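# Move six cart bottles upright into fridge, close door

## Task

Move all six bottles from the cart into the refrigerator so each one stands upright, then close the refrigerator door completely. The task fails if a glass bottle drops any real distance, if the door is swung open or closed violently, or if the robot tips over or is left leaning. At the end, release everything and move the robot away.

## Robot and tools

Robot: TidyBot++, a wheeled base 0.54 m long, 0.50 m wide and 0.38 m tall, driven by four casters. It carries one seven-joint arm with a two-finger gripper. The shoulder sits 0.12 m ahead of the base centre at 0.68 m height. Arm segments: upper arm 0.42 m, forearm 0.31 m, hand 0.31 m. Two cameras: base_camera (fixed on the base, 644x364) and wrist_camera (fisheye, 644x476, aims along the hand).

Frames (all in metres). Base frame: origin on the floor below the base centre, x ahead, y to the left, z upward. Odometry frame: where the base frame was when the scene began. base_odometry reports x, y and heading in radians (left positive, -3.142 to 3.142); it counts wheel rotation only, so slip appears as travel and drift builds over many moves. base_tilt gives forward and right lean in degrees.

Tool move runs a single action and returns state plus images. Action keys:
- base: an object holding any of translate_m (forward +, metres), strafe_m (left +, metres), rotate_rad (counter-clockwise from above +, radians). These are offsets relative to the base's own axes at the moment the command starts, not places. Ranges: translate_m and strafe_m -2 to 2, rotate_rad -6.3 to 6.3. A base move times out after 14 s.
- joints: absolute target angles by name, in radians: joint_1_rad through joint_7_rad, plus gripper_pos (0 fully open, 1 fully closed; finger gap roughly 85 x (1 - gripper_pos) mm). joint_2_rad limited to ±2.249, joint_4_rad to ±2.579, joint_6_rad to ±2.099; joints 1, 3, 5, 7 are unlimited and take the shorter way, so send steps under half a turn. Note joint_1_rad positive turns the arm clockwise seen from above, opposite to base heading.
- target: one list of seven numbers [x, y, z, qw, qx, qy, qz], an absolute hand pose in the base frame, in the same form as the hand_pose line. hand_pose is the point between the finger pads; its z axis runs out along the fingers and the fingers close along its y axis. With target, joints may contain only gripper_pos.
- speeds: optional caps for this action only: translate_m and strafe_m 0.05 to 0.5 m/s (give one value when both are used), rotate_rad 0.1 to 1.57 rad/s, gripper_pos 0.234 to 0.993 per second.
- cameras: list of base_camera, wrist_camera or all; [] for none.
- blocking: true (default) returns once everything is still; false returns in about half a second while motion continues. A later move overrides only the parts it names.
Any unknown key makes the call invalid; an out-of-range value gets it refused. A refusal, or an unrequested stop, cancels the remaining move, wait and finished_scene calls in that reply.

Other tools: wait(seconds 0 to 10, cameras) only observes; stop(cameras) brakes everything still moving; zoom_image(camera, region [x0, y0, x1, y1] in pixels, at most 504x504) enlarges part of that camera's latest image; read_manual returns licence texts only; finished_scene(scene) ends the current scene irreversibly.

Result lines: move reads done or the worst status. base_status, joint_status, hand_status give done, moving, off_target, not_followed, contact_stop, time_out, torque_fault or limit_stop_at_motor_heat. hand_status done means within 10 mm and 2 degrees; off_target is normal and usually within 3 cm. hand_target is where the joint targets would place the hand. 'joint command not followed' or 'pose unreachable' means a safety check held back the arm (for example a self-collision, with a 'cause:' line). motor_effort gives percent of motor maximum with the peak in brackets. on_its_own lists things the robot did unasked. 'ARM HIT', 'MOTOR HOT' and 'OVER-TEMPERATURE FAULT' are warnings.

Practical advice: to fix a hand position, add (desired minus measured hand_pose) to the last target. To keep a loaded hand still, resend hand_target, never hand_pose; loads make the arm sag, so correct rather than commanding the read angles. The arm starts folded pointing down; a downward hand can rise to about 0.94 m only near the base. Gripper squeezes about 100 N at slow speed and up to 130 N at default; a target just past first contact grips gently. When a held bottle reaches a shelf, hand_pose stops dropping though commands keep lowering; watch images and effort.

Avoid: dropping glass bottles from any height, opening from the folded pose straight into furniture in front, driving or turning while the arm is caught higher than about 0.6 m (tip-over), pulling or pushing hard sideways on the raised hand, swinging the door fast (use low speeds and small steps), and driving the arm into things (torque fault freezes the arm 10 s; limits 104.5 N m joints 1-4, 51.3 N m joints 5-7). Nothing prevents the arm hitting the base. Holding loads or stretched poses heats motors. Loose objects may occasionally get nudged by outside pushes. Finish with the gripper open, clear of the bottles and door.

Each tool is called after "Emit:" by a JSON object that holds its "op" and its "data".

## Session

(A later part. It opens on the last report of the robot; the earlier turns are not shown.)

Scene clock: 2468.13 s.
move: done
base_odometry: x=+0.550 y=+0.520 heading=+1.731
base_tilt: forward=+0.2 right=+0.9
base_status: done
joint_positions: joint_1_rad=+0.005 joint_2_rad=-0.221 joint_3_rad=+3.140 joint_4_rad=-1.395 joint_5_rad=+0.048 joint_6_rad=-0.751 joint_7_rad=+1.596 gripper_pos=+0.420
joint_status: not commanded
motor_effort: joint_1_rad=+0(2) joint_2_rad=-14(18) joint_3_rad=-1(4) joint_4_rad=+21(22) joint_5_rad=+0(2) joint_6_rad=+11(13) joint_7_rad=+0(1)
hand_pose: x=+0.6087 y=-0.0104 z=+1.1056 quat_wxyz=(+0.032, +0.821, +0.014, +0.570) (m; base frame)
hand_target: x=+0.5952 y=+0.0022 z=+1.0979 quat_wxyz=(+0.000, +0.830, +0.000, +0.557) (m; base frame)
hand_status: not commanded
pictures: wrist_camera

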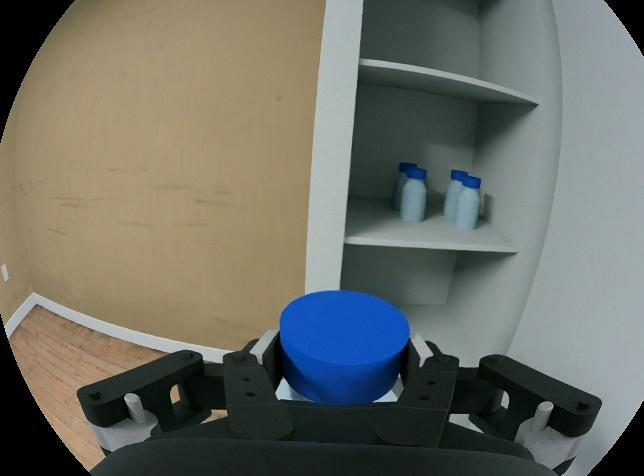

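Emit:
{"op": "move", "data": {"base": {"translate_m": 0.25, "strafe_m": -0.213}, "joints": {"joint_1_rad": 0.0, "joint_2_rad": 0.15, "joint_4_rad": -0.945, "joint_6_rad": -0.80}, "cameras": ["wrist_camera"]}}

Scene clock: 2476.57 s.
move: done
base_odometry: x=+0.721 y=+0.801 heading=+1.731
base_tilt: forward=+0.2 right=+0.9
base_status: done
joint_positions: joint_1_rad=+0.005 joint_2_rad=+0.168 joint_3_rad=+3.140 joint_4_rad=-0.978 joint_5_rad=+0.048 joint_6_rad=-0.755 joint_7_rad=+1.596 gripper_pos=+0.420
joint_status: all done
motor_effort: joint_1_rad=+0(3) joint_2_rad=-27(32) joint_3_rad=+0(3) joint_4_rad=+21(23) joint_5_rad=+0(2) joint_6_rad=+12(13) joint_7_rad=+0(1)
hand_pose: x=+0.7703 y=-0.0115 z=+1.1249 quat_wxyz=(+0.032, +0.814, +0.013, +0.580) (m; base frame)
hand_target: x=+0.7564 y=+0.0022 z=+1.1427 quat_wxyz=(-0.001, +0.812, +0.000, +0.584) (m; base frame)
hand_status: not commanded
pictures: wrist_camera

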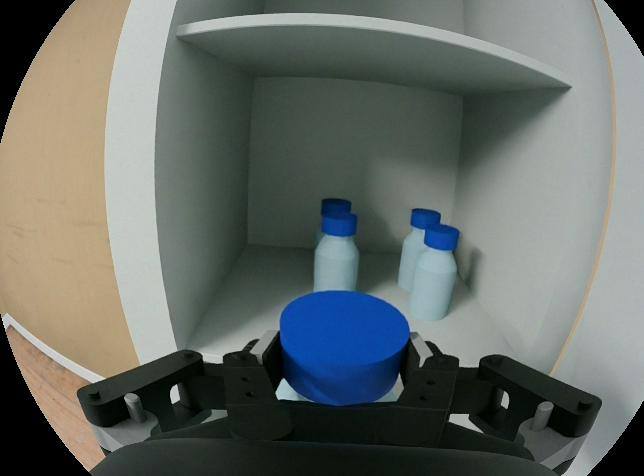

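Emit:
{"op": "zoom_image", "data": {"camera": "wrist_camera", "region": [160, 60, 600, 400]}}

Scaled by 1.145.

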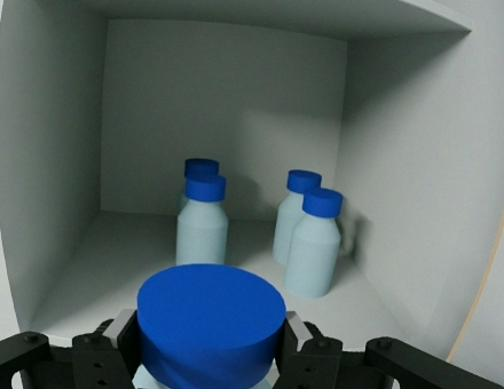

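Emit:
{"op": "zoom_image", "data": {"camera": "wrist_camera", "region": [300, 185, 480, 325]}}

Scaled by 2.800.

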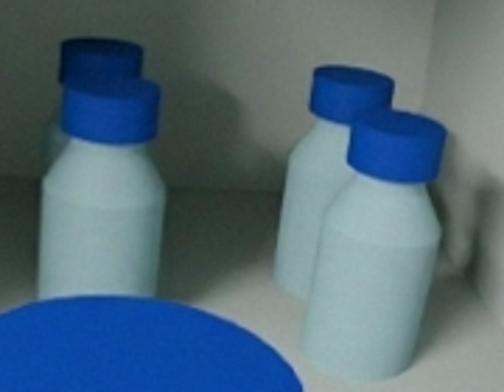

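Emit:
{"op": "move", "data": {"base": {"translate_m": 0.262, "strafe_m": 0.008}, "speeds": {"translate_m": 0.28}, "cameras": ["wrist_camera"]}}

Scene clock: 2528.43 s.
move: done
base_odometry: x=+0.671 y=+1.059 heading=+1.731
base_tilt: forward=+0.2 right=+0.8
base_status: done
joint_positions: joint_1_rad=+0.005 joint_2_rad=+0.168 joint_3_rad=+3.140 joint_4_rad=-0.976 joint_5_rad=+0.048 joint_6_rad=-0.756 joint_7_rad=+1.596 gripper_pos=+0.420
joint_status: not commanded
motor_effort: joint_1_rad=+0(1) joint_2_rad=-27(31) joint_3_rad=-1(2) joint_4_rad=+21(22) joint_5_rad=+0(1) joint_6_rad=+11(12) joint_7_rad=+0(1)
hand_pose: x=+0.7701 y=-0.0115 z=+1.1264 quat_wxyz=(+0.032, +0.813, +0.013, +0.581) (m; base frame)
hand_target: x=+0.7564 y=+0.0022 z=+1.1427 quat_wxyz=(-0.001, +0.812, +0.000, +0.584) (m; base frame)
hand_status: not commanded
pictures: wrist_camera

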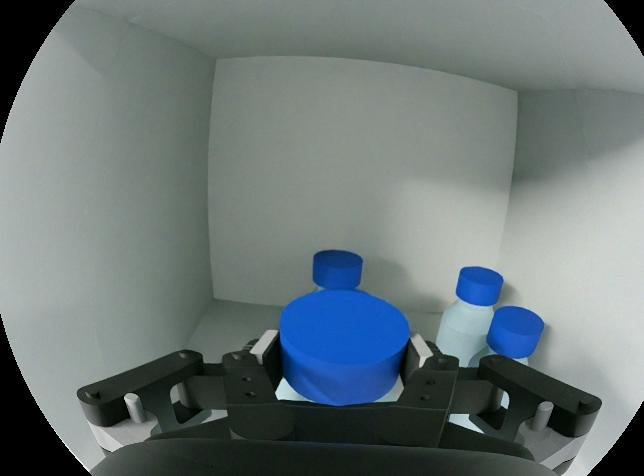

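Emit:
{"op": "move", "data": {"joints": {"joint_4_rad": -1.11, "joint_6_rad": -0.59}, "cameras": ["wrist_camera"]}}

Scene clock: 2560.30 s.
move: done
base_odometry: x=+0.671 y=+1.059 heading=+1.731
base_tilt: forward=+0.2 right=+0.8
base_status: not commanded
joint_positions: joint_1_rad=+0.005 joint_2_rad=+0.168 joint_3_rad=+3.140 joint_4_rad=-1.109 joint_5_rad=+0.048 joint_6_rad=-0.674 joint_7_rad=+1.596 gripper_pos=+0.420
joint_status: all done
motor_effort: joint_1_rad=+0(0) joint_2_rad=-28(29) joint_3_rad=-1(1) joint_4_rad=+22(23) joint_5_rad=+0(1) joint_6_rad=+12(13) joint_7_rad=+0(1)
hand_pose: x=+0.7793 y=-0.0106 z=+1.0723 quat_wxyz=(+0.031, +0.828, +0.016, +0.560) (m; base frame)
hand_target: x=+0.7804 y=+0.0023 z=+1.1082 quat_wxyz=(-0.001, +0.799, +0.000, +0.602) (m; base frame)
hand_status: not commanded
pictures: wrist_camera

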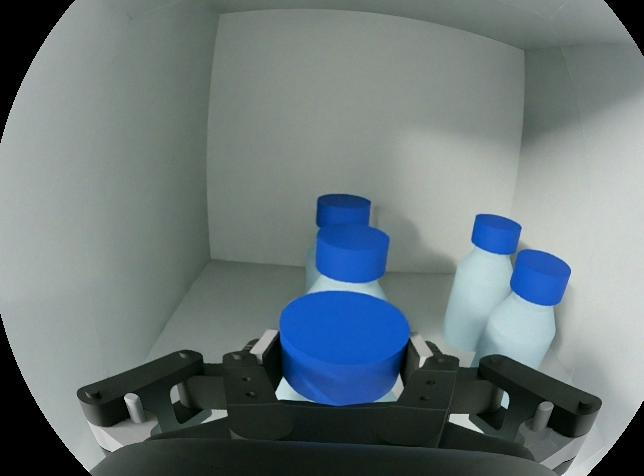

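Emit:
{"op": "move", "data": {"joints": {"joint_4_rad": -1.13, "joint_6_rad": -0.575}, "cameras": []}}

Emit:
{"op": "move", "data": {"joints": {"joint_4_rad": -1.15, "joint_6_rad": -0.56}, "cameras": ["wrist_camera"]}}

Scene clock: 2569.47 s.
move: done
base_odometry: x=+0.671 y=+1.059 heading=+1.731
base_tilt: forward=+0.2 right=+0.9
base_status: not commanded
joint_positions: joint_1_rad=+0.005 joint_2_rad=+0.168 joint_3_rad=+3.140 joint_4_rad=-1.126 joint_5_rad=+0.048 joint_6_rad=-0.657 joint_7_rad=+1.596 gripper_pos=+0.420
joint_status: all done
motor_effort: joint_1_rad=+0(0) joint_2_rad=-28(29) joint_3_rad=+0(1) joint_4_rad=+22(23) joint_5_rad=+0(1) joint_6_rad=+12(12) joint_7_rad=+0(1)
hand_pose: x=+0.7808 y=-0.0104 z=+1.0671 quat_wxyz=(+0.031, +0.828, +0.016, +0.560) (m; base frame)
hand_target: x=+0.7818 y=+0.0023 z=+1.1007 quat_wxyz=(-0.001, +0.800, +0.000, +0.600) (m; base frame)
hand_status: not commanded
pictures: none
No camera images: "cameras" was empty.

Scene clock: 2570.07 s.
move: done
base_odometry: x=+0.671 y=+1.059 heading=+1.731
base_tilt: forward=+0.1 right=+0.8
base_status: not commanded
joint_positions: joint_1_rad=+0.005 joint_2_rad=+0.168 joint_3_rad=+3.140 joint_4_rad=-1.142 joint_5_rad=+0.048 joint_6_rad=-0.638 joint_7_rad=+1.596 gripper_pos=+0.420
joint_status: all done
motor_effort: joint_1_rad=+0(0) joint_2_rad=-28(29) joint_3_rad=-1(1) joint_4_rad=+22(22) joint_5_rad=+0(1) joint_6_rad=+11(12) joint_7_rad=+0(1)
hand_pose: x=+0.7824 y=-0.0102 z=+1.0629 quat_wxyz=(+0.031, +0.827, +0.017, +0.561) (m; base frame)
hand_target: x=+0.7831 y=+0.0023 z=+1.0932 quat_wxyz=(-0.001, +0.802, +0.000, +0.598) (m; base frame)
hand_status: not commanded
pictures: wrist_camera

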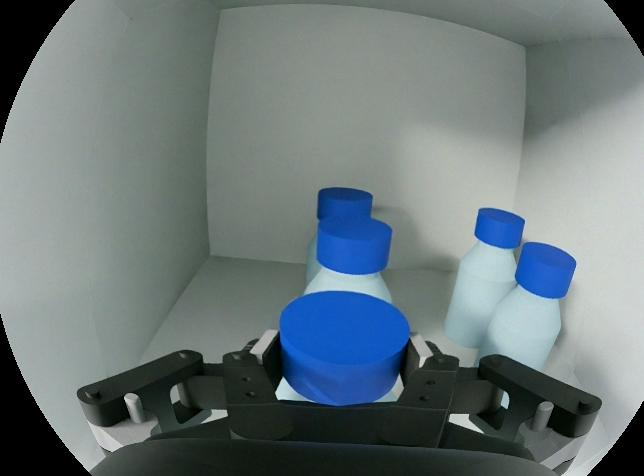

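Emit:
{"op": "move", "data": {"joints": {"joint_4_rad": -1.165, "joint_6_rad": -0.55}, "cameras": []}}

Emit:
{"op": "move", "data": {"joints": {"joint_4_rad": -1.18, "joint_6_rad": -0.54}, "cameras": ["wrist_camera"]}}

Scene clock: 2578.30 s.
move: done
base_odometry: x=+0.671 y=+1.059 heading=+1.731
base_tilt: forward=+0.2 right=+0.8
base_status: not commanded
joint_positions: joint_1_rad=+0.005 joint_2_rad=+0.168 joint_3_rad=+3.140 joint_4_rad=-1.151 joint_5_rad=+0.048 joint_6_rad=-0.623 joint_7_rad=+1.596 gripper_pos=+0.420
joint_status: all done
motor_effort: joint_1_rad=+0(0) joint_2_rad=-26(27) joint_3_rad=-1(2) joint_4_rad=+21(21) joint_5_rad=+0(1) joint_6_rad=+11(12) joint_7_rad=+0(1)
hand_pose: x=+0.7838 y=-0.0100 z=+1.0626 quat_wxyz=(+0.031, +0.825, +0.017, +0.564) (m; base frame)
hand_target: x=+0.7839 y=+0.0023 z=+1.0871 quat_wxyz=(-0.001, +0.803, +0.000, +0.596) (m; base frame)
hand_status: not commanded
pictures: none
No camera images: "cameras" was empty.

Scene clock: 2578.83 s.
move: done
base_odometry: x=+0.671 y=+1.059 heading=+1.731
base_tilt: forward=+0.2 right=+0.9
base_status: not commanded
joint_positions: joint_1_rad=+0.005 joint_2_rad=+0.166 joint_3_rad=+3.140 joint_4_rad=-1.160 joint_5_rad=+0.048 joint_6_rad=-0.608 joint_7_rad=+1.596 gripper_pos=+0.420
joint_status: all done
motor_effort: joint_1_rad=+0(0) joint_2_rad=-25(27) joint_3_rad=+0(1) joint_4_rad=+20(21) joint_5_rad=+0(1) joint_6_rad=+10(11) joint_7_rad=-1(1)
hand_pose: x=+0.7846 y=-0.0098 z=+1.0623 quat_wxyz=(+0.031, +0.823, +0.017, +0.567) (m; base frame)
hand_target: x=+0.7846 y=+0.0023 z=+1.0811 quat_wxyz=(-0.001, +0.805, +0.000, +0.594) (m; base frame)
hand_status: not commanded
pictures: wrist_camera

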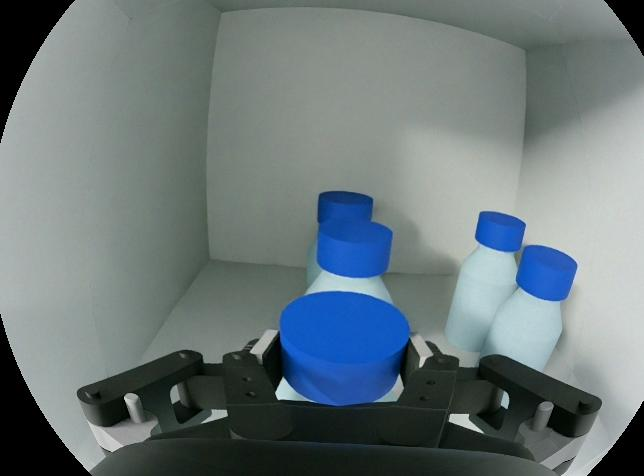

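Emit:
{"op": "move", "data": {"joints": {"gripper_pos": 0.08}, "speeds": {"gripper_pos": 0.4}, "cameras": ["wrist_camera"]}}

Emit:
{"op": "move", "data": {"base": {"translate_m": -0.50}, "speeds": {"translate_m": 0.45}, "cameras": ["wrist_camera"]}}

Scene clock: 2611.10 s.
move: done
base_odometry: x=+0.671 y=+1.059 heading=+1.731
base_tilt: forward=+0.2 right=+0.9
base_status: not commanded
joint_positions: joint_1_rad=+0.005 joint_2_rad=+0.165 joint_3_rad=+3.140 joint_4_rad=-1.161 joint_5_rad=+0.048 joint_6_rad=-0.597 joint_7_rad=+1.596 gripper_pos=+0.080
joint_status: all done
motor_effort: joint_1_rad=+0(1) joint_2_rad=-24(26) joint_3_rad=+0(2) joint_4_rad=+18(20) joint_5_rad=+0(1) joint_6_rad=+8(10) joint_7_rad=+0(1)
hand_pose: x=+0.7853 y=-0.0097 z=+1.0660 quat_wxyz=(+0.031, +0.820, +0.017, +0.572) (m; base frame)
hand_target: x=+0.7846 y=+0.0023 z=+1.0811 quat_wxyz=(-0.001, +0.805, +0.000, +0.594) (m; base frame)
hand_status: not commanded
pictures: wrist_camera

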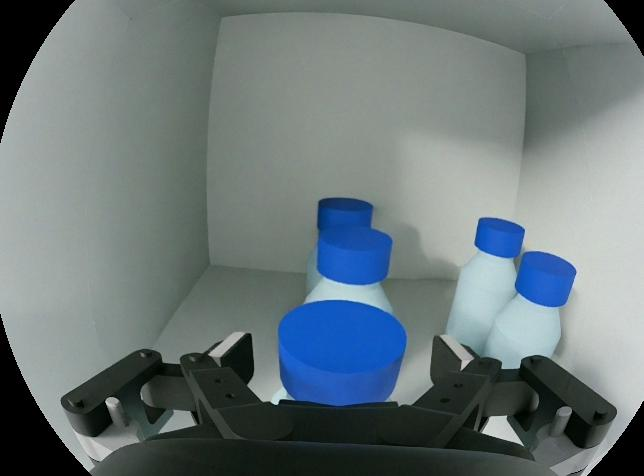

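Scene clock: 2613.57 s.
move: done
base_odometry: x=+0.751 y=+0.565 heading=+1.731
base_tilt: forward=+0.1 right=+0.9
base_status: done
joint_positions: joint_1_rad=+0.005 joint_2_rad=+0.151 joint_3_rad=+3.140 joint_4_rad=-1.161 joint_5_rad=+0.048 joint_6_rad=-0.595 joint_7_rad=+1.596 gripper_pos=+0.080
joint_status: not commanded
motor_effort: joint_1_rad=+0(2) joint_2_rad=-23(28) joint_3_rad=+0(2) joint_4_rad=+18(19) joint_5_rad=-1(1) joint_6_rad=+9(9) joint_7_rad=-1(1)
hand_pose: x=+0.7801 y=-0.0094 z=+1.0757 quat_wxyz=(+0.031, +0.815, +0.017, +0.578) (m; base frame)
hand_target: x=+0.7846 y=+0.0023 z=+1.0811 quat_wxyz=(-0.001, +0.805, +0.000, +0.594) (m; base frame)
hand_status: not commanded
pictures: wrist_camera

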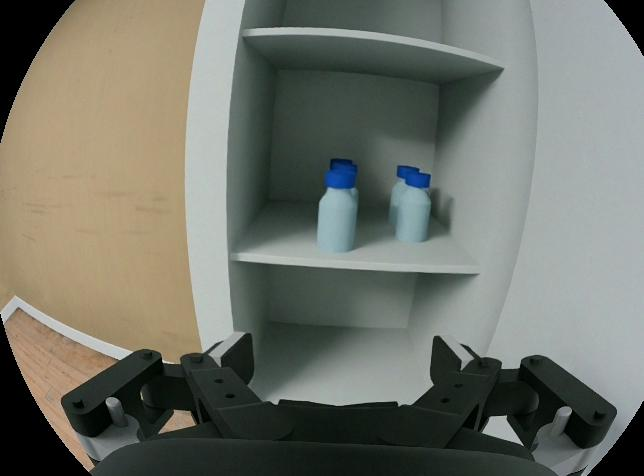

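Emit:
{"op": "move", "data": {"base": {"translate_m": -0.678, "strafe_m": 0.328, "rotate_rad": -2.065}, "joints": {"joint_1_rad": 0.0, "joint_2_rad": -0.24, "joint_3_rad": 3.14, "joint_4_rad": -1.40, "joint_5_rad": 0.0, "joint_6_rad": -0.80, "joint_7_rad": 1.57, "gripper_pos": 0.0}, "speeds": {"rotate_rad": 0.85}, "cameras": ["wrist_camera"]}}

Scene clock: 2627.27 s.
move: done
base_odometry: x=+0.535 y=-0.157 heading=-0.334
base_tilt: forward=+0.2 right=+0.8
base_status: done
joint_positions: joint_1_rad=+0.002 joint_2_rad=-0.242 joint_3_rad=+3.141 joint_4_rad=-1.374 joint_5_rad=+0.048 joint_6_rad=-0.732 joint_7_rad=+1.596 gripper_pos=+0.000
joint_status: all done
motor_effort: joint_1_rad=+0(3) joint_2_rad=-10(28) joint_3_rad=+0(3) joint_4_rad=+17(19) joint_5_rad=+0(1) joint_6_rad=+9(9) joint_7_rad=+0(1)
hand_pose: x=+0.6008 y=-0.0089 z=+1.1337 quat_wxyz=(+0.031, +0.803, +0.015, +0.595) (m; base frame)
hand_target: x=+0.5952 y=+0.0022 z=+1.0979 quat_wxyz=(+0.000, +0.830, +0.000, +0.557) (m; base frame)
hand_status: not commanded
pictures: wrist_camera

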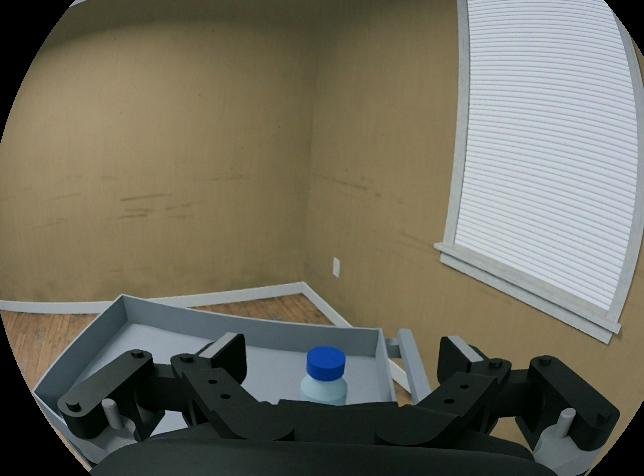

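Emit:
{"op": "zoom_image", "data": {"camera": "wrist_camera", "region": [260, 310, 420, 430]}}

Scaled by 3.150.

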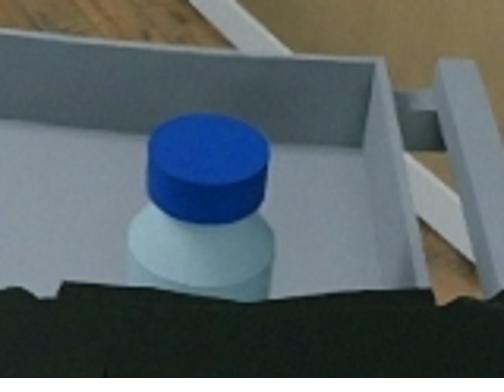

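Emit:
{"op": "move", "data": {"base": {"translate_m": 0.13, "strafe_m": 0.003}, "joints": {"joint_1_rad": 0.0, "joint_2_rad": -0.24, "joint_4_rad": -2.02, "joint_6_rad": -0.127, "gripper_pos": 0.0}, "cameras": ["wrist_camera"]}}

Scene clock: 2649.53 s.
move: done
base_odometry: x=+0.659 y=-0.197 heading=-0.335
base_tilt: forward=+0.1 right=+0.9
base_status: done
joint_positions: joint_1_rad=+0.002 joint_2_rad=-0.239 joint_3_rad=+3.141 joint_4_rad=-1.994 joint_5_rad=+0.048 joint_6_rad=-0.189 joint_7_rad=+1.596 gripper_pos=+0.000
joint_status: all done
motor_effort: joint_1_rad=+0(2) joint_2_rad=-11(14) joint_3_rad=-1(1) joint_4_rad=+18(20) joint_5_rad=-1(1) joint_6_rad=+8(9) joint_7_rad=+0(1)
hand_pose: x=+0.6183 y=-0.0018 z=+0.9195 quat_wxyz=(+0.025, +0.826, +0.027, +0.563) (m; base frame)
hand_target: x=+0.6203 y=+0.0022 z=+0.9225 quat_wxyz=(-0.001, +0.815, +0.000, +0.579) (m; base frame)
hand_status: not commanded
pictures: wrist_camera

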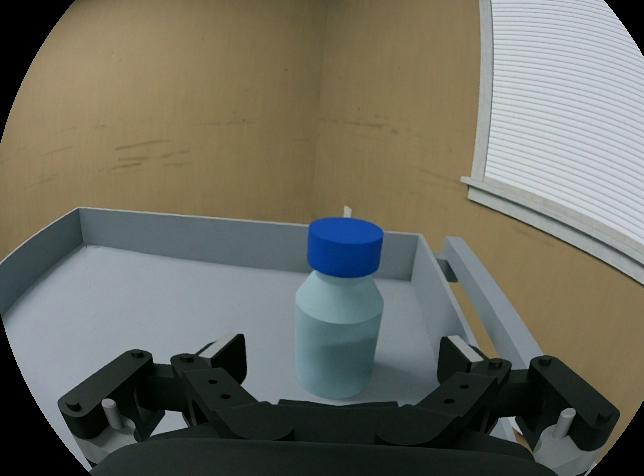

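Emit:
{"op": "move", "data": {"base": {"translate_m": 0.122, "strafe_m": -0.003}, "speeds": {"translate_m": 0.25}, "cameras": ["wrist_camera"]}}

Scene clock: 2655.37 s.
move: done
base_odometry: x=+0.773 y=-0.239 heading=-0.334
base_tilt: forward=+0.2 right=+0.9
base_status: done
joint_positions: joint_1_rad=+0.002 joint_2_rad=-0.238 joint_3_rad=+3.141 joint_4_rad=-1.995 joint_5_rad=+0.048 joint_6_rad=-0.185 joint_7_rad=+1.596 gripper_pos=+0.000
joint_status: not commanded
motor_effort: joint_1_rad=+0(1) joint_2_rad=-11(15) joint_3_rad=+0(1) joint_4_rad=+18(19) joint_5_rad=+0(1) joint_6_rad=+8(9) joint_7_rad=+0(1)
hand_pose: x=+0.6189 y=-0.0017 z=+0.9199 quat_wxyz=(+0.024, +0.825, +0.027, +0.564) (m; base frame)
hand_target: x=+0.6203 y=+0.0022 z=+0.9225 quat_wxyz=(-0.001, +0.815, +0.000, +0.579) (m; base frame)
hand_status: not commanded
pictures: wrist_camera

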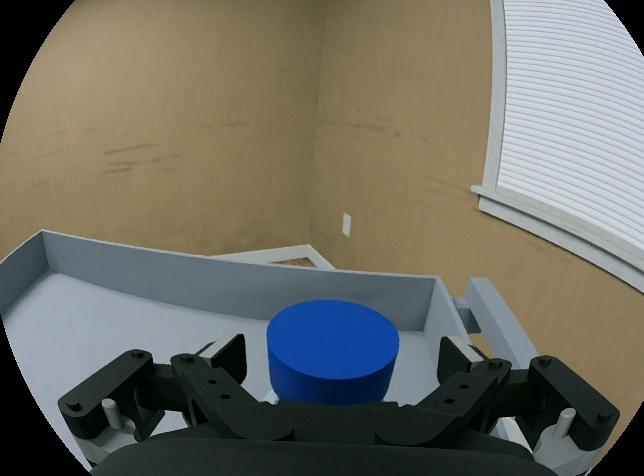

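Emit:
{"op": "move", "data": {"base": {"strafe_m": 0.004}, "speeds": {"strafe_m": 0.1}, "cameras": ["wrist_camera"]}}

Emit:
{"op": "move", "data": {"joints": {"gripper_pos": 0.5}, "speeds": {"gripper_pos": 0.234}, "cameras": ["wrist_camera"]}}

Scene clock: 2661.53 s.
move: done
base_odometry: x=+0.774 y=-0.236 heading=-0.334
base_tilt: forward=+0.2 right=+0.9
base_status: done
joint_positions: joint_1_rad=+0.002 joint_2_rad=-0.238 joint_3_rad=+3.141 joint_4_rad=-1.995 joint_5_rad=+0.048 joint_6_rad=-0.185 joint_7_rad=+1.596 gripper_pos=+0.000
joint_status: not commanded
motor_effort: joint_1_rad=+1(1) joint_2_rad=-11(12) joint_3_rad=+1(2) joint_4_rad=+19(19) joint_5_rad=-1(1) joint_6_rad=+8(9) joint_7_rad=+0(1)
hand_pose: x=+0.6189 y=-0.0017 z=+0.9199 quat_wxyz=(+0.024, +0.825, +0.027, +0.564) (m; base frame)
hand_target: x=+0.6203 y=+0.0022 z=+0.9225 quat_wxyz=(-0.001, +0.815, +0.000, +0.579) (m; base frame)
hand_status: not commanded
pictures: wrist_camera

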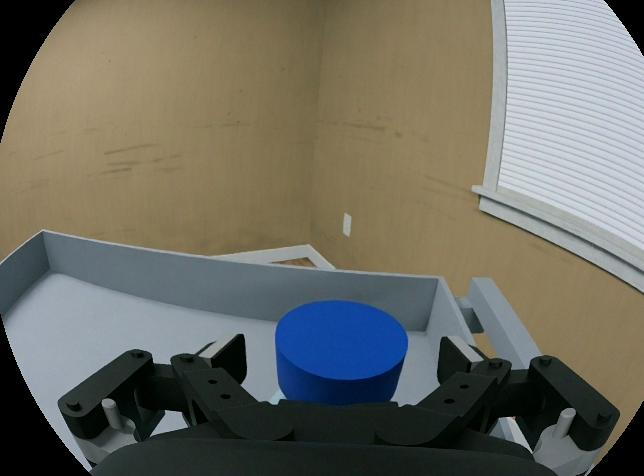

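Scene clock: 2664.00 s.
move: off_target
base_odometry: x=+0.774 y=-0.236 heading=-0.334
base_tilt: forward=+0.1 right=+0.9
base_status: not commanded
joint_positions: joint_1_rad=+0.002 joint_2_rad=-0.238 joint_3_rad=+3.141 joint_4_rad=-1.995 joint_5_rad=+0.048 joint_6_rad=-0.183 joint_7_rad=+1.596 gripper_pos=+0.415
joint_status: gripper_pos off_target (ended at +0.415, target +0.500)
motor_effort: joint_1_rad=+1(2) joint_2_rad=-10(12) joint_3_rad=+1(2) joint_4_rad=+18(20) joint_5_rad=+0(1) joint_6_rad=+8(9) joint_7_rad=+0(1)
hand_pose: x=+0.6190 y=-0.0017 z=+0.9203 quat_wxyz=(+0.024, +0.824, +0.027, +0.565) (m; base frame)
hand_target: x=+0.6203 y=+0.0022 z=+0.9225 quat_wxyz=(-0.001, +0.815, +0.000, +0.579) (m; base frame)
hand_status: not commanded
pictures: wrist_camera

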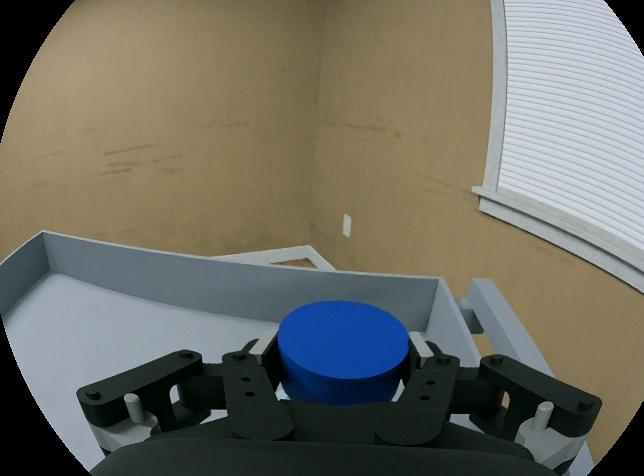

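Emit:
{"op": "move", "data": {"joints": {"joint_4_rad": -1.60, "joint_6_rad": -0.63}, "cameras": ["wrist_camera"]}}

Emit:
{"op": "move", "data": {"base": {"translate_m": -0.32}, "joints": {"joint_4_rad": -1.40, "joint_6_rad": -0.80}, "cameras": ["wrist_camera"]}}

Scene clock: 2673.80 s.
move: done
base_odometry: x=+0.774 y=-0.236 heading=-0.334
base_tilt: forward=+0.3 right=+0.8
base_status: not commanded
joint_positions: joint_1_rad=+0.002 joint_2_rad=-0.235 joint_3_rad=+3.141 joint_4_rad=-1.630 joint_5_rad=+0.048 joint_6_rad=-0.574 joint_7_rad=+1.596 gripper_pos=+0.415
joint_status: all done
motor_effort: joint_1_rad=+0(1) joint_2_rad=-14(16) joint_3_rad=+0(1) joint_4_rad=+22(24) joint_5_rad=+0(1) joint_6_rad=+11(13) joint_7_rad=+0(1)
hand_pose: x=+0.6175 y=-0.0070 z=+1.0249 quat_wxyz=(+0.029, +0.833, +0.020, +0.552) (m; base frame)
hand_target: x=+0.6107 y=+0.0022 z=+1.0296 quat_wxyz=(+0.000, +0.839, +0.000, +0.545) (m; base frame)
hand_status: not commanded
pictures: wrist_camera

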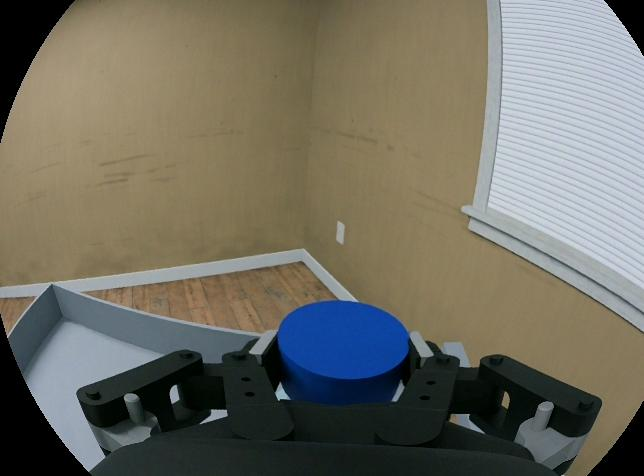

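Scene clock: 2675.77 s.
move: done
base_odometry: x=+0.472 y=-0.131 heading=-0.335
base_tilt: forward=+0.1 right=+0.8
base_status: done
joint_positions: joint_1_rad=+0.002 joint_2_rad=-0.234 joint_3_rad=+3.141 joint_4_rad=-1.427 joint_5_rad=+0.048 joint_6_rad=-0.748 joint_7_rad=+1.596 gripper_pos=+0.415
joint_status: all done
motor_effort: joint_1_rad=+0(1) joint_2_rad=-13(19) joint_3_rad=+0(2) joint_4_rad=+21(23) joint_5_rad=+0(1) joint_6_rad=+12(12) joint_7_rad=+0(1)
hand_pose: x=+0.6039 y=-0.0090 z=+1.0946 quat_wxyz=(+0.031, +0.825, +0.016, +0.564) (m; base frame)
hand_target: x=+0.5952 y=+0.0022 z=+1.0979 quat_wxyz=(+0.000, +0.830, +0.000, +0.557) (m; base frame)
hand_status: not commanded
pictures: wrist_camera

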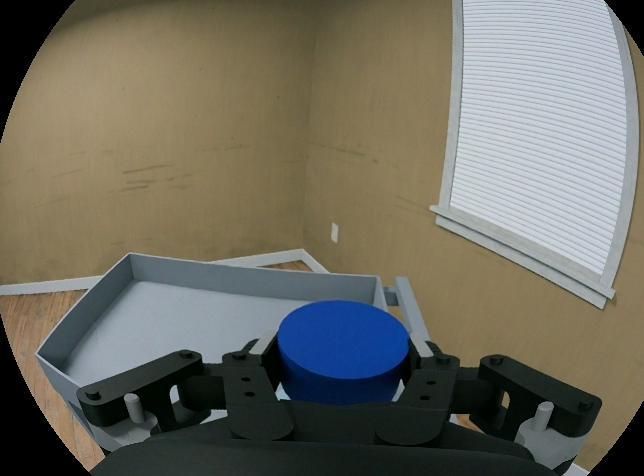

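Emit:
{"op": "move", "data": {"base": {"translate_m": -0.1404, "strafe_m": 0.6404, "rotate_rad": 2.070}, "speeds": {"rotate_rad": 0.95}, "cameras": ["wrist_camera"]}}

Scene clock: 2684.53 s.
move: done
base_odometry: x=+0.549 y=+0.520 heading=+1.735
base_tilt: forward=+0.2 right=+0.9
base_status: done
joint_positions: joint_1_rad=+0.001 joint_2_rad=-0.231 joint_3_rad=+3.142 joint_4_rad=-1.426 joint_5_rad=+0.048 joint_6_rad=-0.749 joint_7_rad=+1.596 gripper_pos=+0.415
joint_status: not commanded
motor_effort: joint_1_rad=+0(3) joint_2_rad=-14(16) joint_3_rad=+0(5) joint_4_rad=+21(21) joint_5_rad=+0(2) joint_6_rad=+12(12) joint_7_rad=-1(1)
hand_pose: x=+0.6048 y=-0.0094 z=+1.0935 quat_wxyz=(+0.031, +0.826, +0.015, +0.563) (m; base frame)
hand_target: x=+0.5952 y=+0.0022 z=+1.0979 quat_wxyz=(+0.000, +0.830, +0.000, +0.557) (m; base frame)
hand_status: not commanded
pictures: wrist_camera

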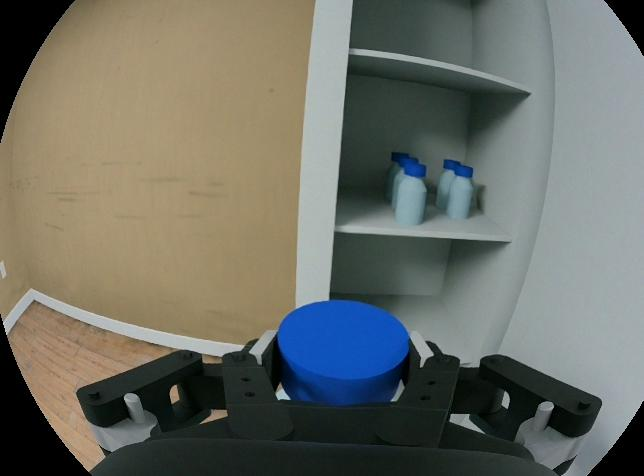

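Emit:
{"op": "move", "data": {"base": {"translate_m": 0.25, "strafe_m": -0.193}, "joints": {"joint_1_rad": 0.25, "joint_2_rad": 0.15, "joint_4_rad": -0.945, "joint_6_rad": -0.80}, "cameras": ["wrist_camera"]}}

Scene clock: 2693.67 s.
move: done
base_odometry: x=+0.699 y=+0.799 heading=+1.735
base_tilt: forward=+0.2 right=+0.9
base_status: done
joint_positions: joint_1_rad=+0.241 joint_2_rad=+0.169 joint_3_rad=+3.142 joint_4_rad=-0.976 joint_5_rad=+0.048 joint_6_rad=-0.754 joint_7_rad=+1.596 gripper_pos=+0.415
joint_status: all done
motor_effort: joint_1_rad=+0(3) joint_2_rad=-27(32) joint_3_rad=-1(3) joint_4_rad=+21(22) joint_5_rad=+0(1) joint_6_rad=+11(13) joint_7_rad=+0(1)
hand_pose: x=+0.7498 y=-0.1641 z=+1.1259 quat_wxyz=(+0.101, +0.809, -0.083, +0.573) (m; base frame)
hand_target: x=+0.7371 y=-0.1555 z=+1.1427 quat_wxyz=(+0.072, +0.806, -0.101, +0.579) (m; base frame)
hand_status: not commanded
pictures: wrist_camera

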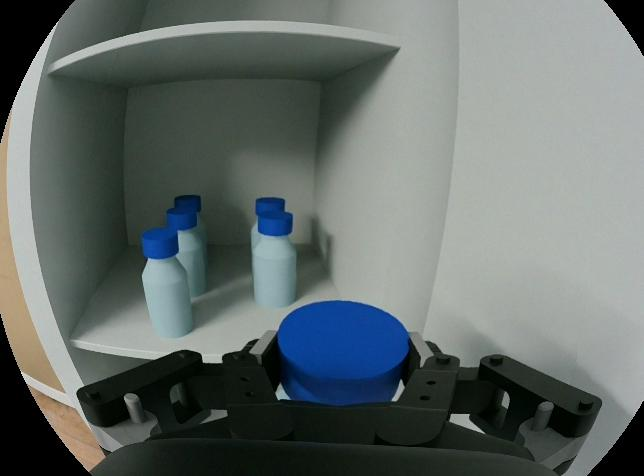

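Emit:
{"op": "zoom_image", "data": {"camera": "wrist_camera", "region": [60, 170, 440, 390]}}

Scaled by 1.326.

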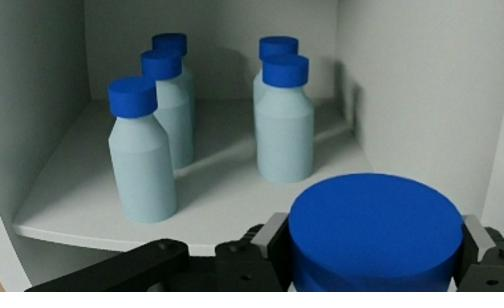

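Emit:
{"op": "zoom_image", "data": {"camera": "wrist_camera", "region": [230, 180, 350, 320]}}

Scaled by 3.600.

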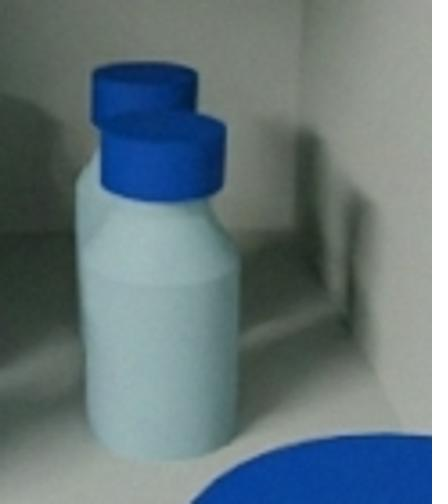

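Emit:
{"op": "move", "data": {"base": {"translate_m": 0.268}, "speeds": {"translate_m": 0.28}, "cameras": ["wrist_camera"]}}

Scene clock: 2769.03 s.
move: done
base_odometry: x=+0.655 y=+1.063 heading=+1.735
base_tilt: forward=+0.2 right=+0.9
base_status: done
joint_positions: joint_1_rad=+0.241 joint_2_rad=+0.168 joint_3_rad=+3.142 joint_4_rad=-0.974 joint_5_rad=+0.048 joint_6_rad=-0.754 joint_7_rad=+1.596 gripper_pos=+0.415
joint_status: not commanded
motor_effort: joint_1_rad=+0(1) joint_2_rad=-27(31) joint_3_rad=-1(2) joint_4_rad=+21(22) joint_5_rad=+0(1) joint_6_rad=+11(12) joint_7_rad=+0(1)
hand_pose: x=+0.7492 y=-0.1641 z=+1.1280 quat_wxyz=(+0.101, +0.808, -0.083, +0.575) (m; base frame)
hand_target: x=+0.7371 y=-0.1555 z=+1.1427 quat_wxyz=(+0.072, +0.806, -0.101, +0.579) (m; base frame)
hand_status: not commanded
pictures: wrist_camera

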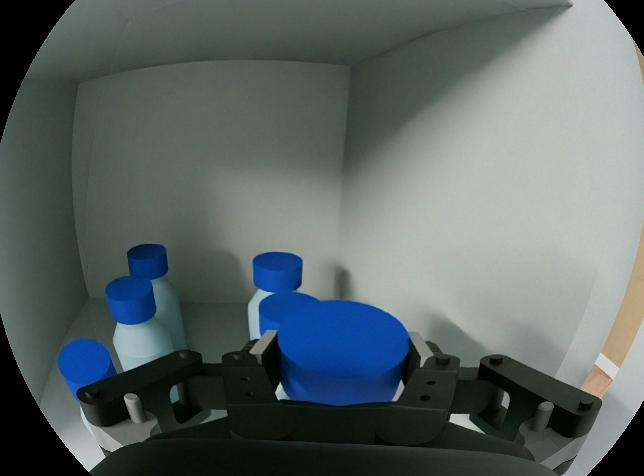

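Emit:
{"op": "move", "data": {"joints": {"joint_4_rad": -1.11, "joint_6_rad": -0.59}, "cameras": ["wrist_camera"]}}

Emit:
{"op": "move", "data": {"joints": {"joint_4_rad": -1.13, "joint_6_rad": -0.575}, "cameras": []}}

Emit:
{"op": "move", "data": {"joints": {"joint_4_rad": -1.15, "joint_6_rad": -0.56}, "cameras": ["wrist_camera"]}}

Scene clock: 2779.27 s.
move: done
base_odometry: x=+0.655 y=+1.063 heading=+1.735
base_tilt: forward=+0.2 right=+0.9
base_status: not commanded
joint_positions: joint_1_rad=+0.241 joint_2_rad=+0.168 joint_3_rad=+3.142 joint_4_rad=-1.107 joint_5_rad=+0.048 joint_6_rad=-0.672 joint_7_rad=+1.596 gripper_pos=+0.415
joint_status: all done
motor_effort: joint_1_rad=+0(0) joint_2_rad=-27(29) joint_3_rad=-1(1) joint_4_rad=+21(23) joint_5_rad=+0(1) joint_6_rad=+12(13) joint_7_rad=+0(1)
hand_pose: x=+0.7585 y=-0.1655 z=+1.0740 quat_wxyz=(+0.097, +0.823, -0.082, +0.554) (m; base frame)
hand_target: x=+0.7604 y=-0.1614 z=+1.1082 quat_wxyz=(+0.074, +0.792, -0.099, +0.597) (m; base frame)
hand_status: not commanded
pictures: wrist_camera

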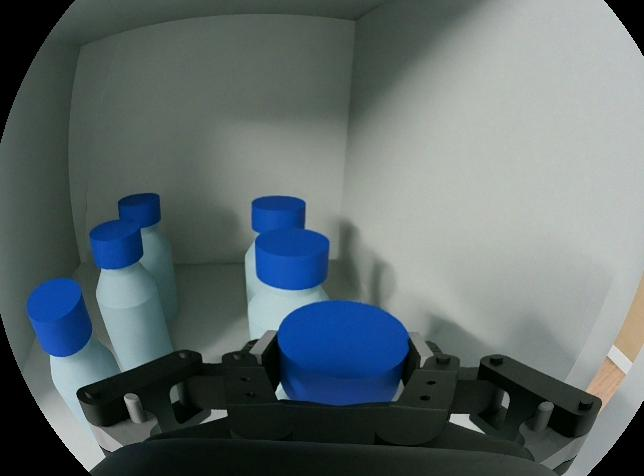

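Scene clock: 2779.87 s.
move: done
base_odometry: x=+0.655 y=+1.063 heading=+1.735
base_tilt: forward=+0.2 right=+0.8
base_status: not commanded
joint_positions: joint_1_rad=+0.241 joint_2_rad=+0.168 joint_3_rad=+3.142 joint_4_rad=-1.124 joint_5_rad=+0.048 joint_6_rad=-0.655 joint_7_rad=+1.596 gripper_pos=+0.415
joint_status: all done
motor_effort: joint_1_rad=+0(0) joint_2_rad=-27(29) joint_3_rad=+0(1) joint_4_rad=+21(22) joint_5_rad=+0(1) joint_6_rad=+11(12) joint_7_rad=+0(1)
hand_pose: x=+0.7600 y=-0.1657 z=+1.0689 quat_wxyz=(+0.097, +0.823, -0.081, +0.554) (m; base frame)
hand_target: x=+0.7618 y=-0.1618 z=+1.1007 quat_wxyz=(+0.074, +0.794, -0.100, +0.595) (m; base frame)
hand_status: not commanded
pictures: none
No camera images: "cameras" was empty.

Scene clock: 2780.47 s.
move: done
base_odometry: x=+0.655 y=+1.063 heading=+1.735
base_tilt: forward=+0.1 right=+0.9
base_status: not commanded
joint_positions: joint_1_rad=+0.241 joint_2_rad=+0.168 joint_3_rad=+3.142 joint_4_rad=-1.140 joint_5_rad=+0.048 joint_6_rad=-0.636 joint_7_rad=+1.596 gripper_pos=+0.415
joint_status: all done
motor_effort: joint_1_rad=+0(0) joint_2_rad=-27(28) joint_3_rad=-1(2) joint_4_rad=+21(21) joint_5_rad=-1(1) joint_6_rad=+11(12) joint_7_rad=+0(1)
hand_pose: x=+0.7618 y=-0.1658 z=+1.0650 quat_wxyz=(+0.097, +0.822, -0.081, +0.556) (m; base frame)
hand_target: x=+0.7631 y=-0.1621 z=+1.0932 quat_wxyz=(+0.074, +0.795, -0.100, +0.593) (m; base frame)
hand_status: not commanded
pictures: wrist_camera

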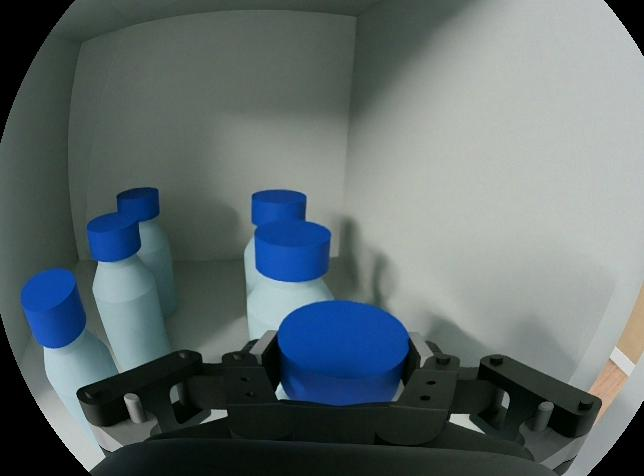

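Emit:
{"op": "move", "data": {"cameras": ["wrist_camera"]}}

Scene clock: 2803.50 s.
base_odometry: x=+0.655 y=+1.063 heading=+1.735
base_tilt: forward=+0.1 right=+0.9
base_status: not commanded
joint_positions: joint_1_rad=+0.241 joint_2_rad=+0.168 joint_3_rad=+3.142 joint_4_rad=-1.140 joint_5_rad=+0.048 joint_6_rad=-0.636 joint_7_rad=+1.596 gripper_pos=+0.415
joint_status: all done
motor_effort: joint_1_rad=+0(0) joint_2_rad=-27(28) joint_3_rad=+0(2) joint_4_rad=+21(21) joint_5_rad=+0(1) joint_6_rad=+11(12) joint_7_rad=+0(1)
hand_pose: x=+0.7618 y=-0.1658 z=+1.0650 quat_wxyz=(+0.097, +0.822, -0.081, +0.556) (m; base frame)
hand_target: x=+0.7631 y=-0.1621 z=+1.0932 quat_wxyz=(+0.074, +0.795, -0.100, +0.593) (m; base frame)
hand_status: not commanded
pictures: wrist_camera

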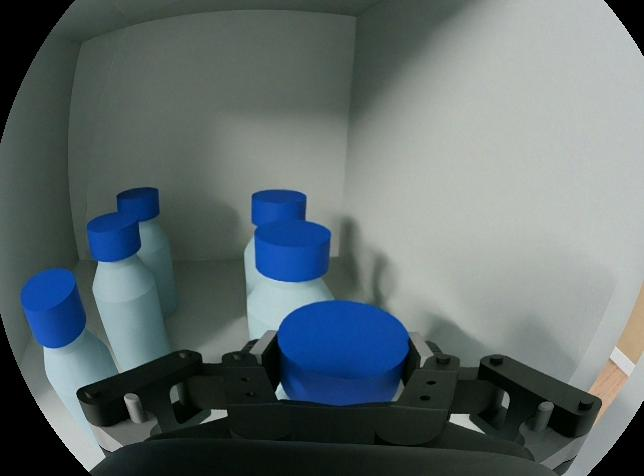

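Emit:
{"op": "move", "data": {"joints": {"joint_4_rad": -1.165, "joint_6_rad": -0.55}, "cameras": []}}

Emit:
{"op": "move", "data": {"joints": {"joint_4_rad": -1.18, "joint_6_rad": -0.54}, "cameras": ["wrist_camera"]}}

Scene clock: 2807.97 s.
move: done
base_odometry: x=+0.655 y=+1.063 heading=+1.735
base_tilt: forward=+0.2 right=+1.0
base_status: not commanded
joint_positions: joint_1_rad=+0.241 joint_2_rad=+0.167 joint_3_rad=+3.142 joint_4_rad=-1.149 joint_5_rad=+0.048 joint_6_rad=-0.620 joint_7_rad=+1.596 gripper_pos=+0.415
joint_status: all done
motor_effort: joint_1_rad=+0(0) joint_2_rad=-26(27) joint_3_rad=-1(1) joint_4_rad=+20(21) joint_5_rad=-1(1) joint_6_rad=+11(11) joint_7_rad=-1(1)
hand_pose: x=+0.7630 y=-0.1660 z=+1.0648 quat_wxyz=(+0.098, +0.820, -0.080, +0.559) (m; base frame)
hand_target: x=+0.7638 y=-0.1623 z=+1.0871 quat_wxyz=(+0.073, +0.797, -0.100, +0.591) (m; base frame)
hand_status: not commanded
pictures: none
No camera images: "cameras" was empty.

Scene clock: 2808.50 s.
move: done
base_odometry: x=+0.655 y=+1.063 heading=+1.735
base_tilt: forward=+0.2 right=+0.9
base_status: not commanded
joint_positions: joint_1_rad=+0.241 joint_2_rad=+0.165 joint_3_rad=+3.142 joint_4_rad=-1.158 joint_5_rad=+0.048 joint_6_rad=-0.606 joint_7_rad=+1.596 gripper_pos=+0.415
joint_status: all done
motor_effort: joint_1_rad=-1(1) joint_2_rad=-24(26) joint_3_rad=+0(2) joint_4_rad=+19(20) joint_5_rad=-1(1) joint_6_rad=+9(11) joint_7_rad=+0(1)
hand_pose: x=+0.7635 y=-0.1659 z=+1.0645 quat_wxyz=(+0.098, +0.818, -0.080, +0.561) (m; base frame)
hand_target: x=+0.7645 y=-0.1624 z=+1.0810 quat_wxyz=(+0.073, +0.798, -0.100, +0.589) (m; base frame)
hand_status: not commanded
pictures: wrist_camera

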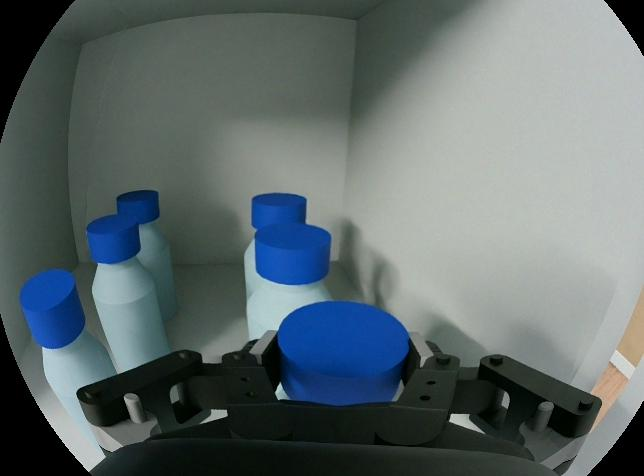

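Emit:
{"op": "move", "data": {"joints": {"gripper_pos": 0.08}, "speeds": {"gripper_pos": 0.4}, "cameras": ["wrist_camera"]}}

Scene clock: 2814.83 s.
move: done
base_odometry: x=+0.655 y=+1.063 heading=+1.735
base_tilt: forward=+0.2 right=+0.9
base_status: not commanded
joint_positions: joint_1_rad=+0.241 joint_2_rad=+0.165 joint_3_rad=+3.142 joint_4_rad=-1.159 joint_5_rad=+0.048 joint_6_rad=-0.597 joint_7_rad=+1.596 gripper_pos=+0.080
joint_status: all done
motor_effort: joint_1_rad=+0(1) joint_2_rad=-24(25) joint_3_rad=-1(2) joint_4_rad=+18(20) joint_5_rad=+0(1) joint_6_rad=+8(10) joint_7_rad=+0(1)
hand_pose: x=+0.7643 y=-0.1660 z=+1.0670 quat_wxyz=(+0.098, +0.815, -0.080, +0.565) (m; base frame)
hand_target: x=+0.7645 y=-0.1624 z=+1.0810 quat_wxyz=(+0.073, +0.798, -0.100, +0.589) (m; base frame)
hand_status: not commanded
pictures: wrist_camera

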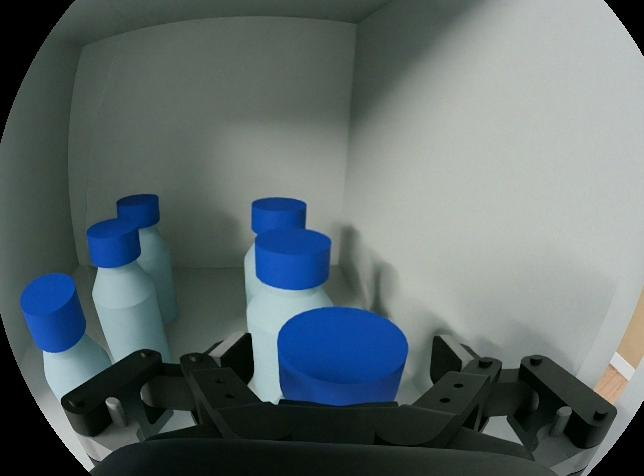

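Emit:
{"op": "move", "data": {"base": {"translate_m": -0.60, "strafe_m": 0.148}, "speeds": {"translate_m": 0.4}, "cameras": ["wrist_camera", "base_camera"]}}

Scene clock: 2825.13 s.
move: done
base_odometry: x=+0.607 y=+0.447 heading=+1.735
base_tilt: forward=+0.2 right=+0.9
base_status: done
joint_positions: joint_1_rad=+0.242 joint_2_rad=+0.154 joint_3_rad=+3.142 joint_4_rad=-1.159 joint_5_rad=+0.048 joint_6_rad=-0.596 joint_7_rad=+1.596 gripper_pos=+0.080
joint_status: not commanded
motor_effort: joint_1_rad=+0(1) joint_2_rad=-24(29) joint_3_rad=-1(2) joint_4_rad=+18(19) joint_5_rad=+0(1) joint_6_rad=+8(9) joint_7_rad=+0(1)
hand_pose: x=+0.7601 y=-0.1658 z=+1.0747 quat_wxyz=(+0.099, +0.812, -0.080, +0.570) (m; base frame)
hand_target: x=+0.7645 y=-0.1624 z=+1.0810 quat_wxyz=(+0.073, +0.798, -0.100, +0.589) (m; base frame)
hand_status: not commanded
pictures: base_camera, wrist_camera

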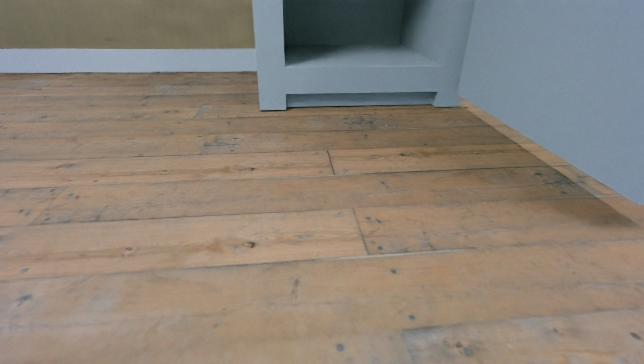

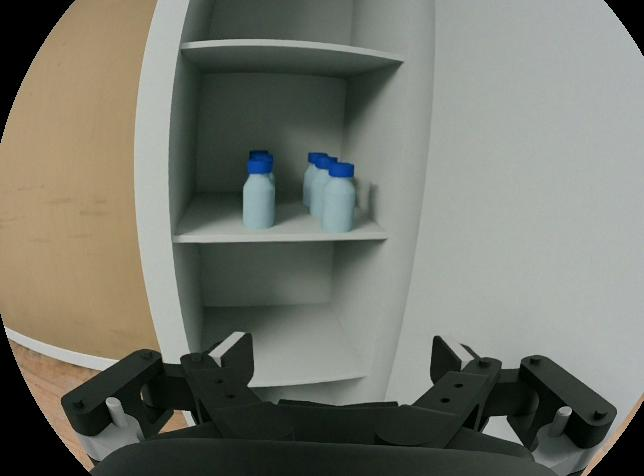

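Emit:
{"op": "zoom_image", "data": {"camera": "wrist_camera", "region": [160, 120, 420, 270]}}

Scaled by 1.938.

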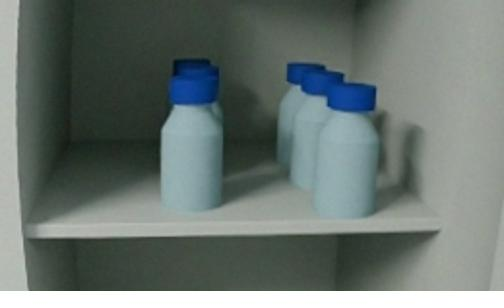

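Emit:
{"op": "move", "data": {"joints": {"joint_1_rad": 1.2, "joint_2_rad": -0.21, "joint_3_rad": 3.14, "joint_4_rad": -2.25, "joint_5_rad": 0.0, "joint_6_rad": 0.48, "joint_7_rad": 1.57, "gripper_pos": 1.0}, "cameras": ["wrist_camera", "base_camera"]}}

Scene clock: 2879.27 s.
move: done
base_odometry: x=+0.607 y=+0.447 heading=+1.735
base_tilt: forward=+0.2 right=+0.9
base_status: not commanded
joint_positions: joint_1_rad=+1.184 joint_2_rad=-0.193 joint_3_rad=+3.142 joint_4_rad=-2.224 joint_5_rad=+0.048 joint_6_rad=+0.417 joint_7_rad=+1.596 gripper_pos=+1.000
joint_status: all done
motor_effort: joint_1_rad=+0(2) joint_2_rad=-12(24) joint_3_rad=+0(3) joint_4_rad=+17(20) joint_5_rad=+0(2) joint_6_rad=+9(10) joint_7_rad=+0(2)
hand_pose: x=+0.3189 y=-0.4713 z=+0.9415 quat_wxyz=(+0.400, +0.617, -0.376, +0.564) (m; base frame)
hand_target: x=+0.3037 y=-0.4689 z=+0.9545 quat_wxyz=(+0.401, +0.581, -0.397, +0.587) (m; base frame)
hand_status: not commanded
pictures: base_camera, wrist_camera

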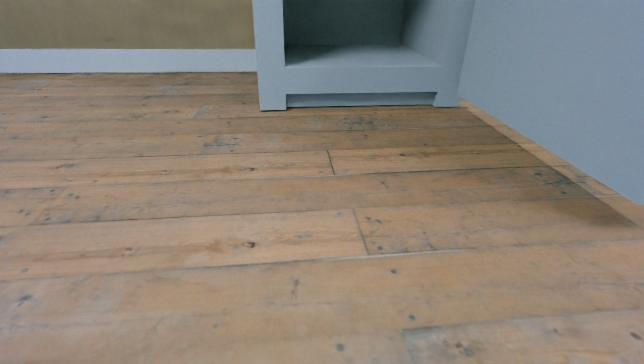

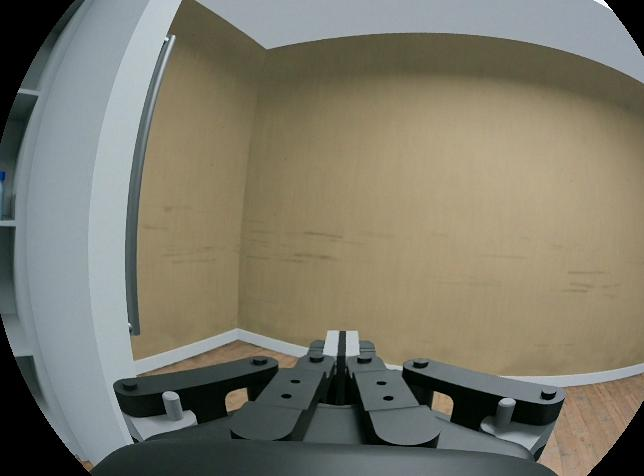

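Emit:
{"op": "zoom_image", "data": {"camera": "wrist_camera", "region": [0, 0, 300, 380]}}

Scaled by 1.326.

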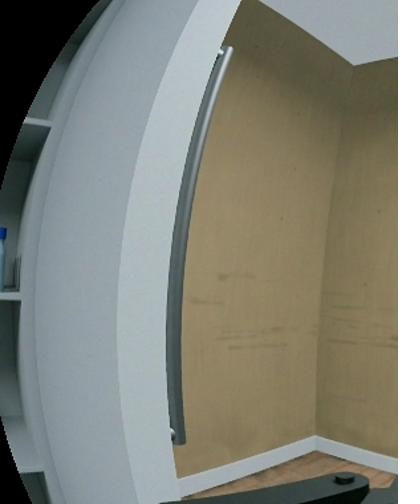

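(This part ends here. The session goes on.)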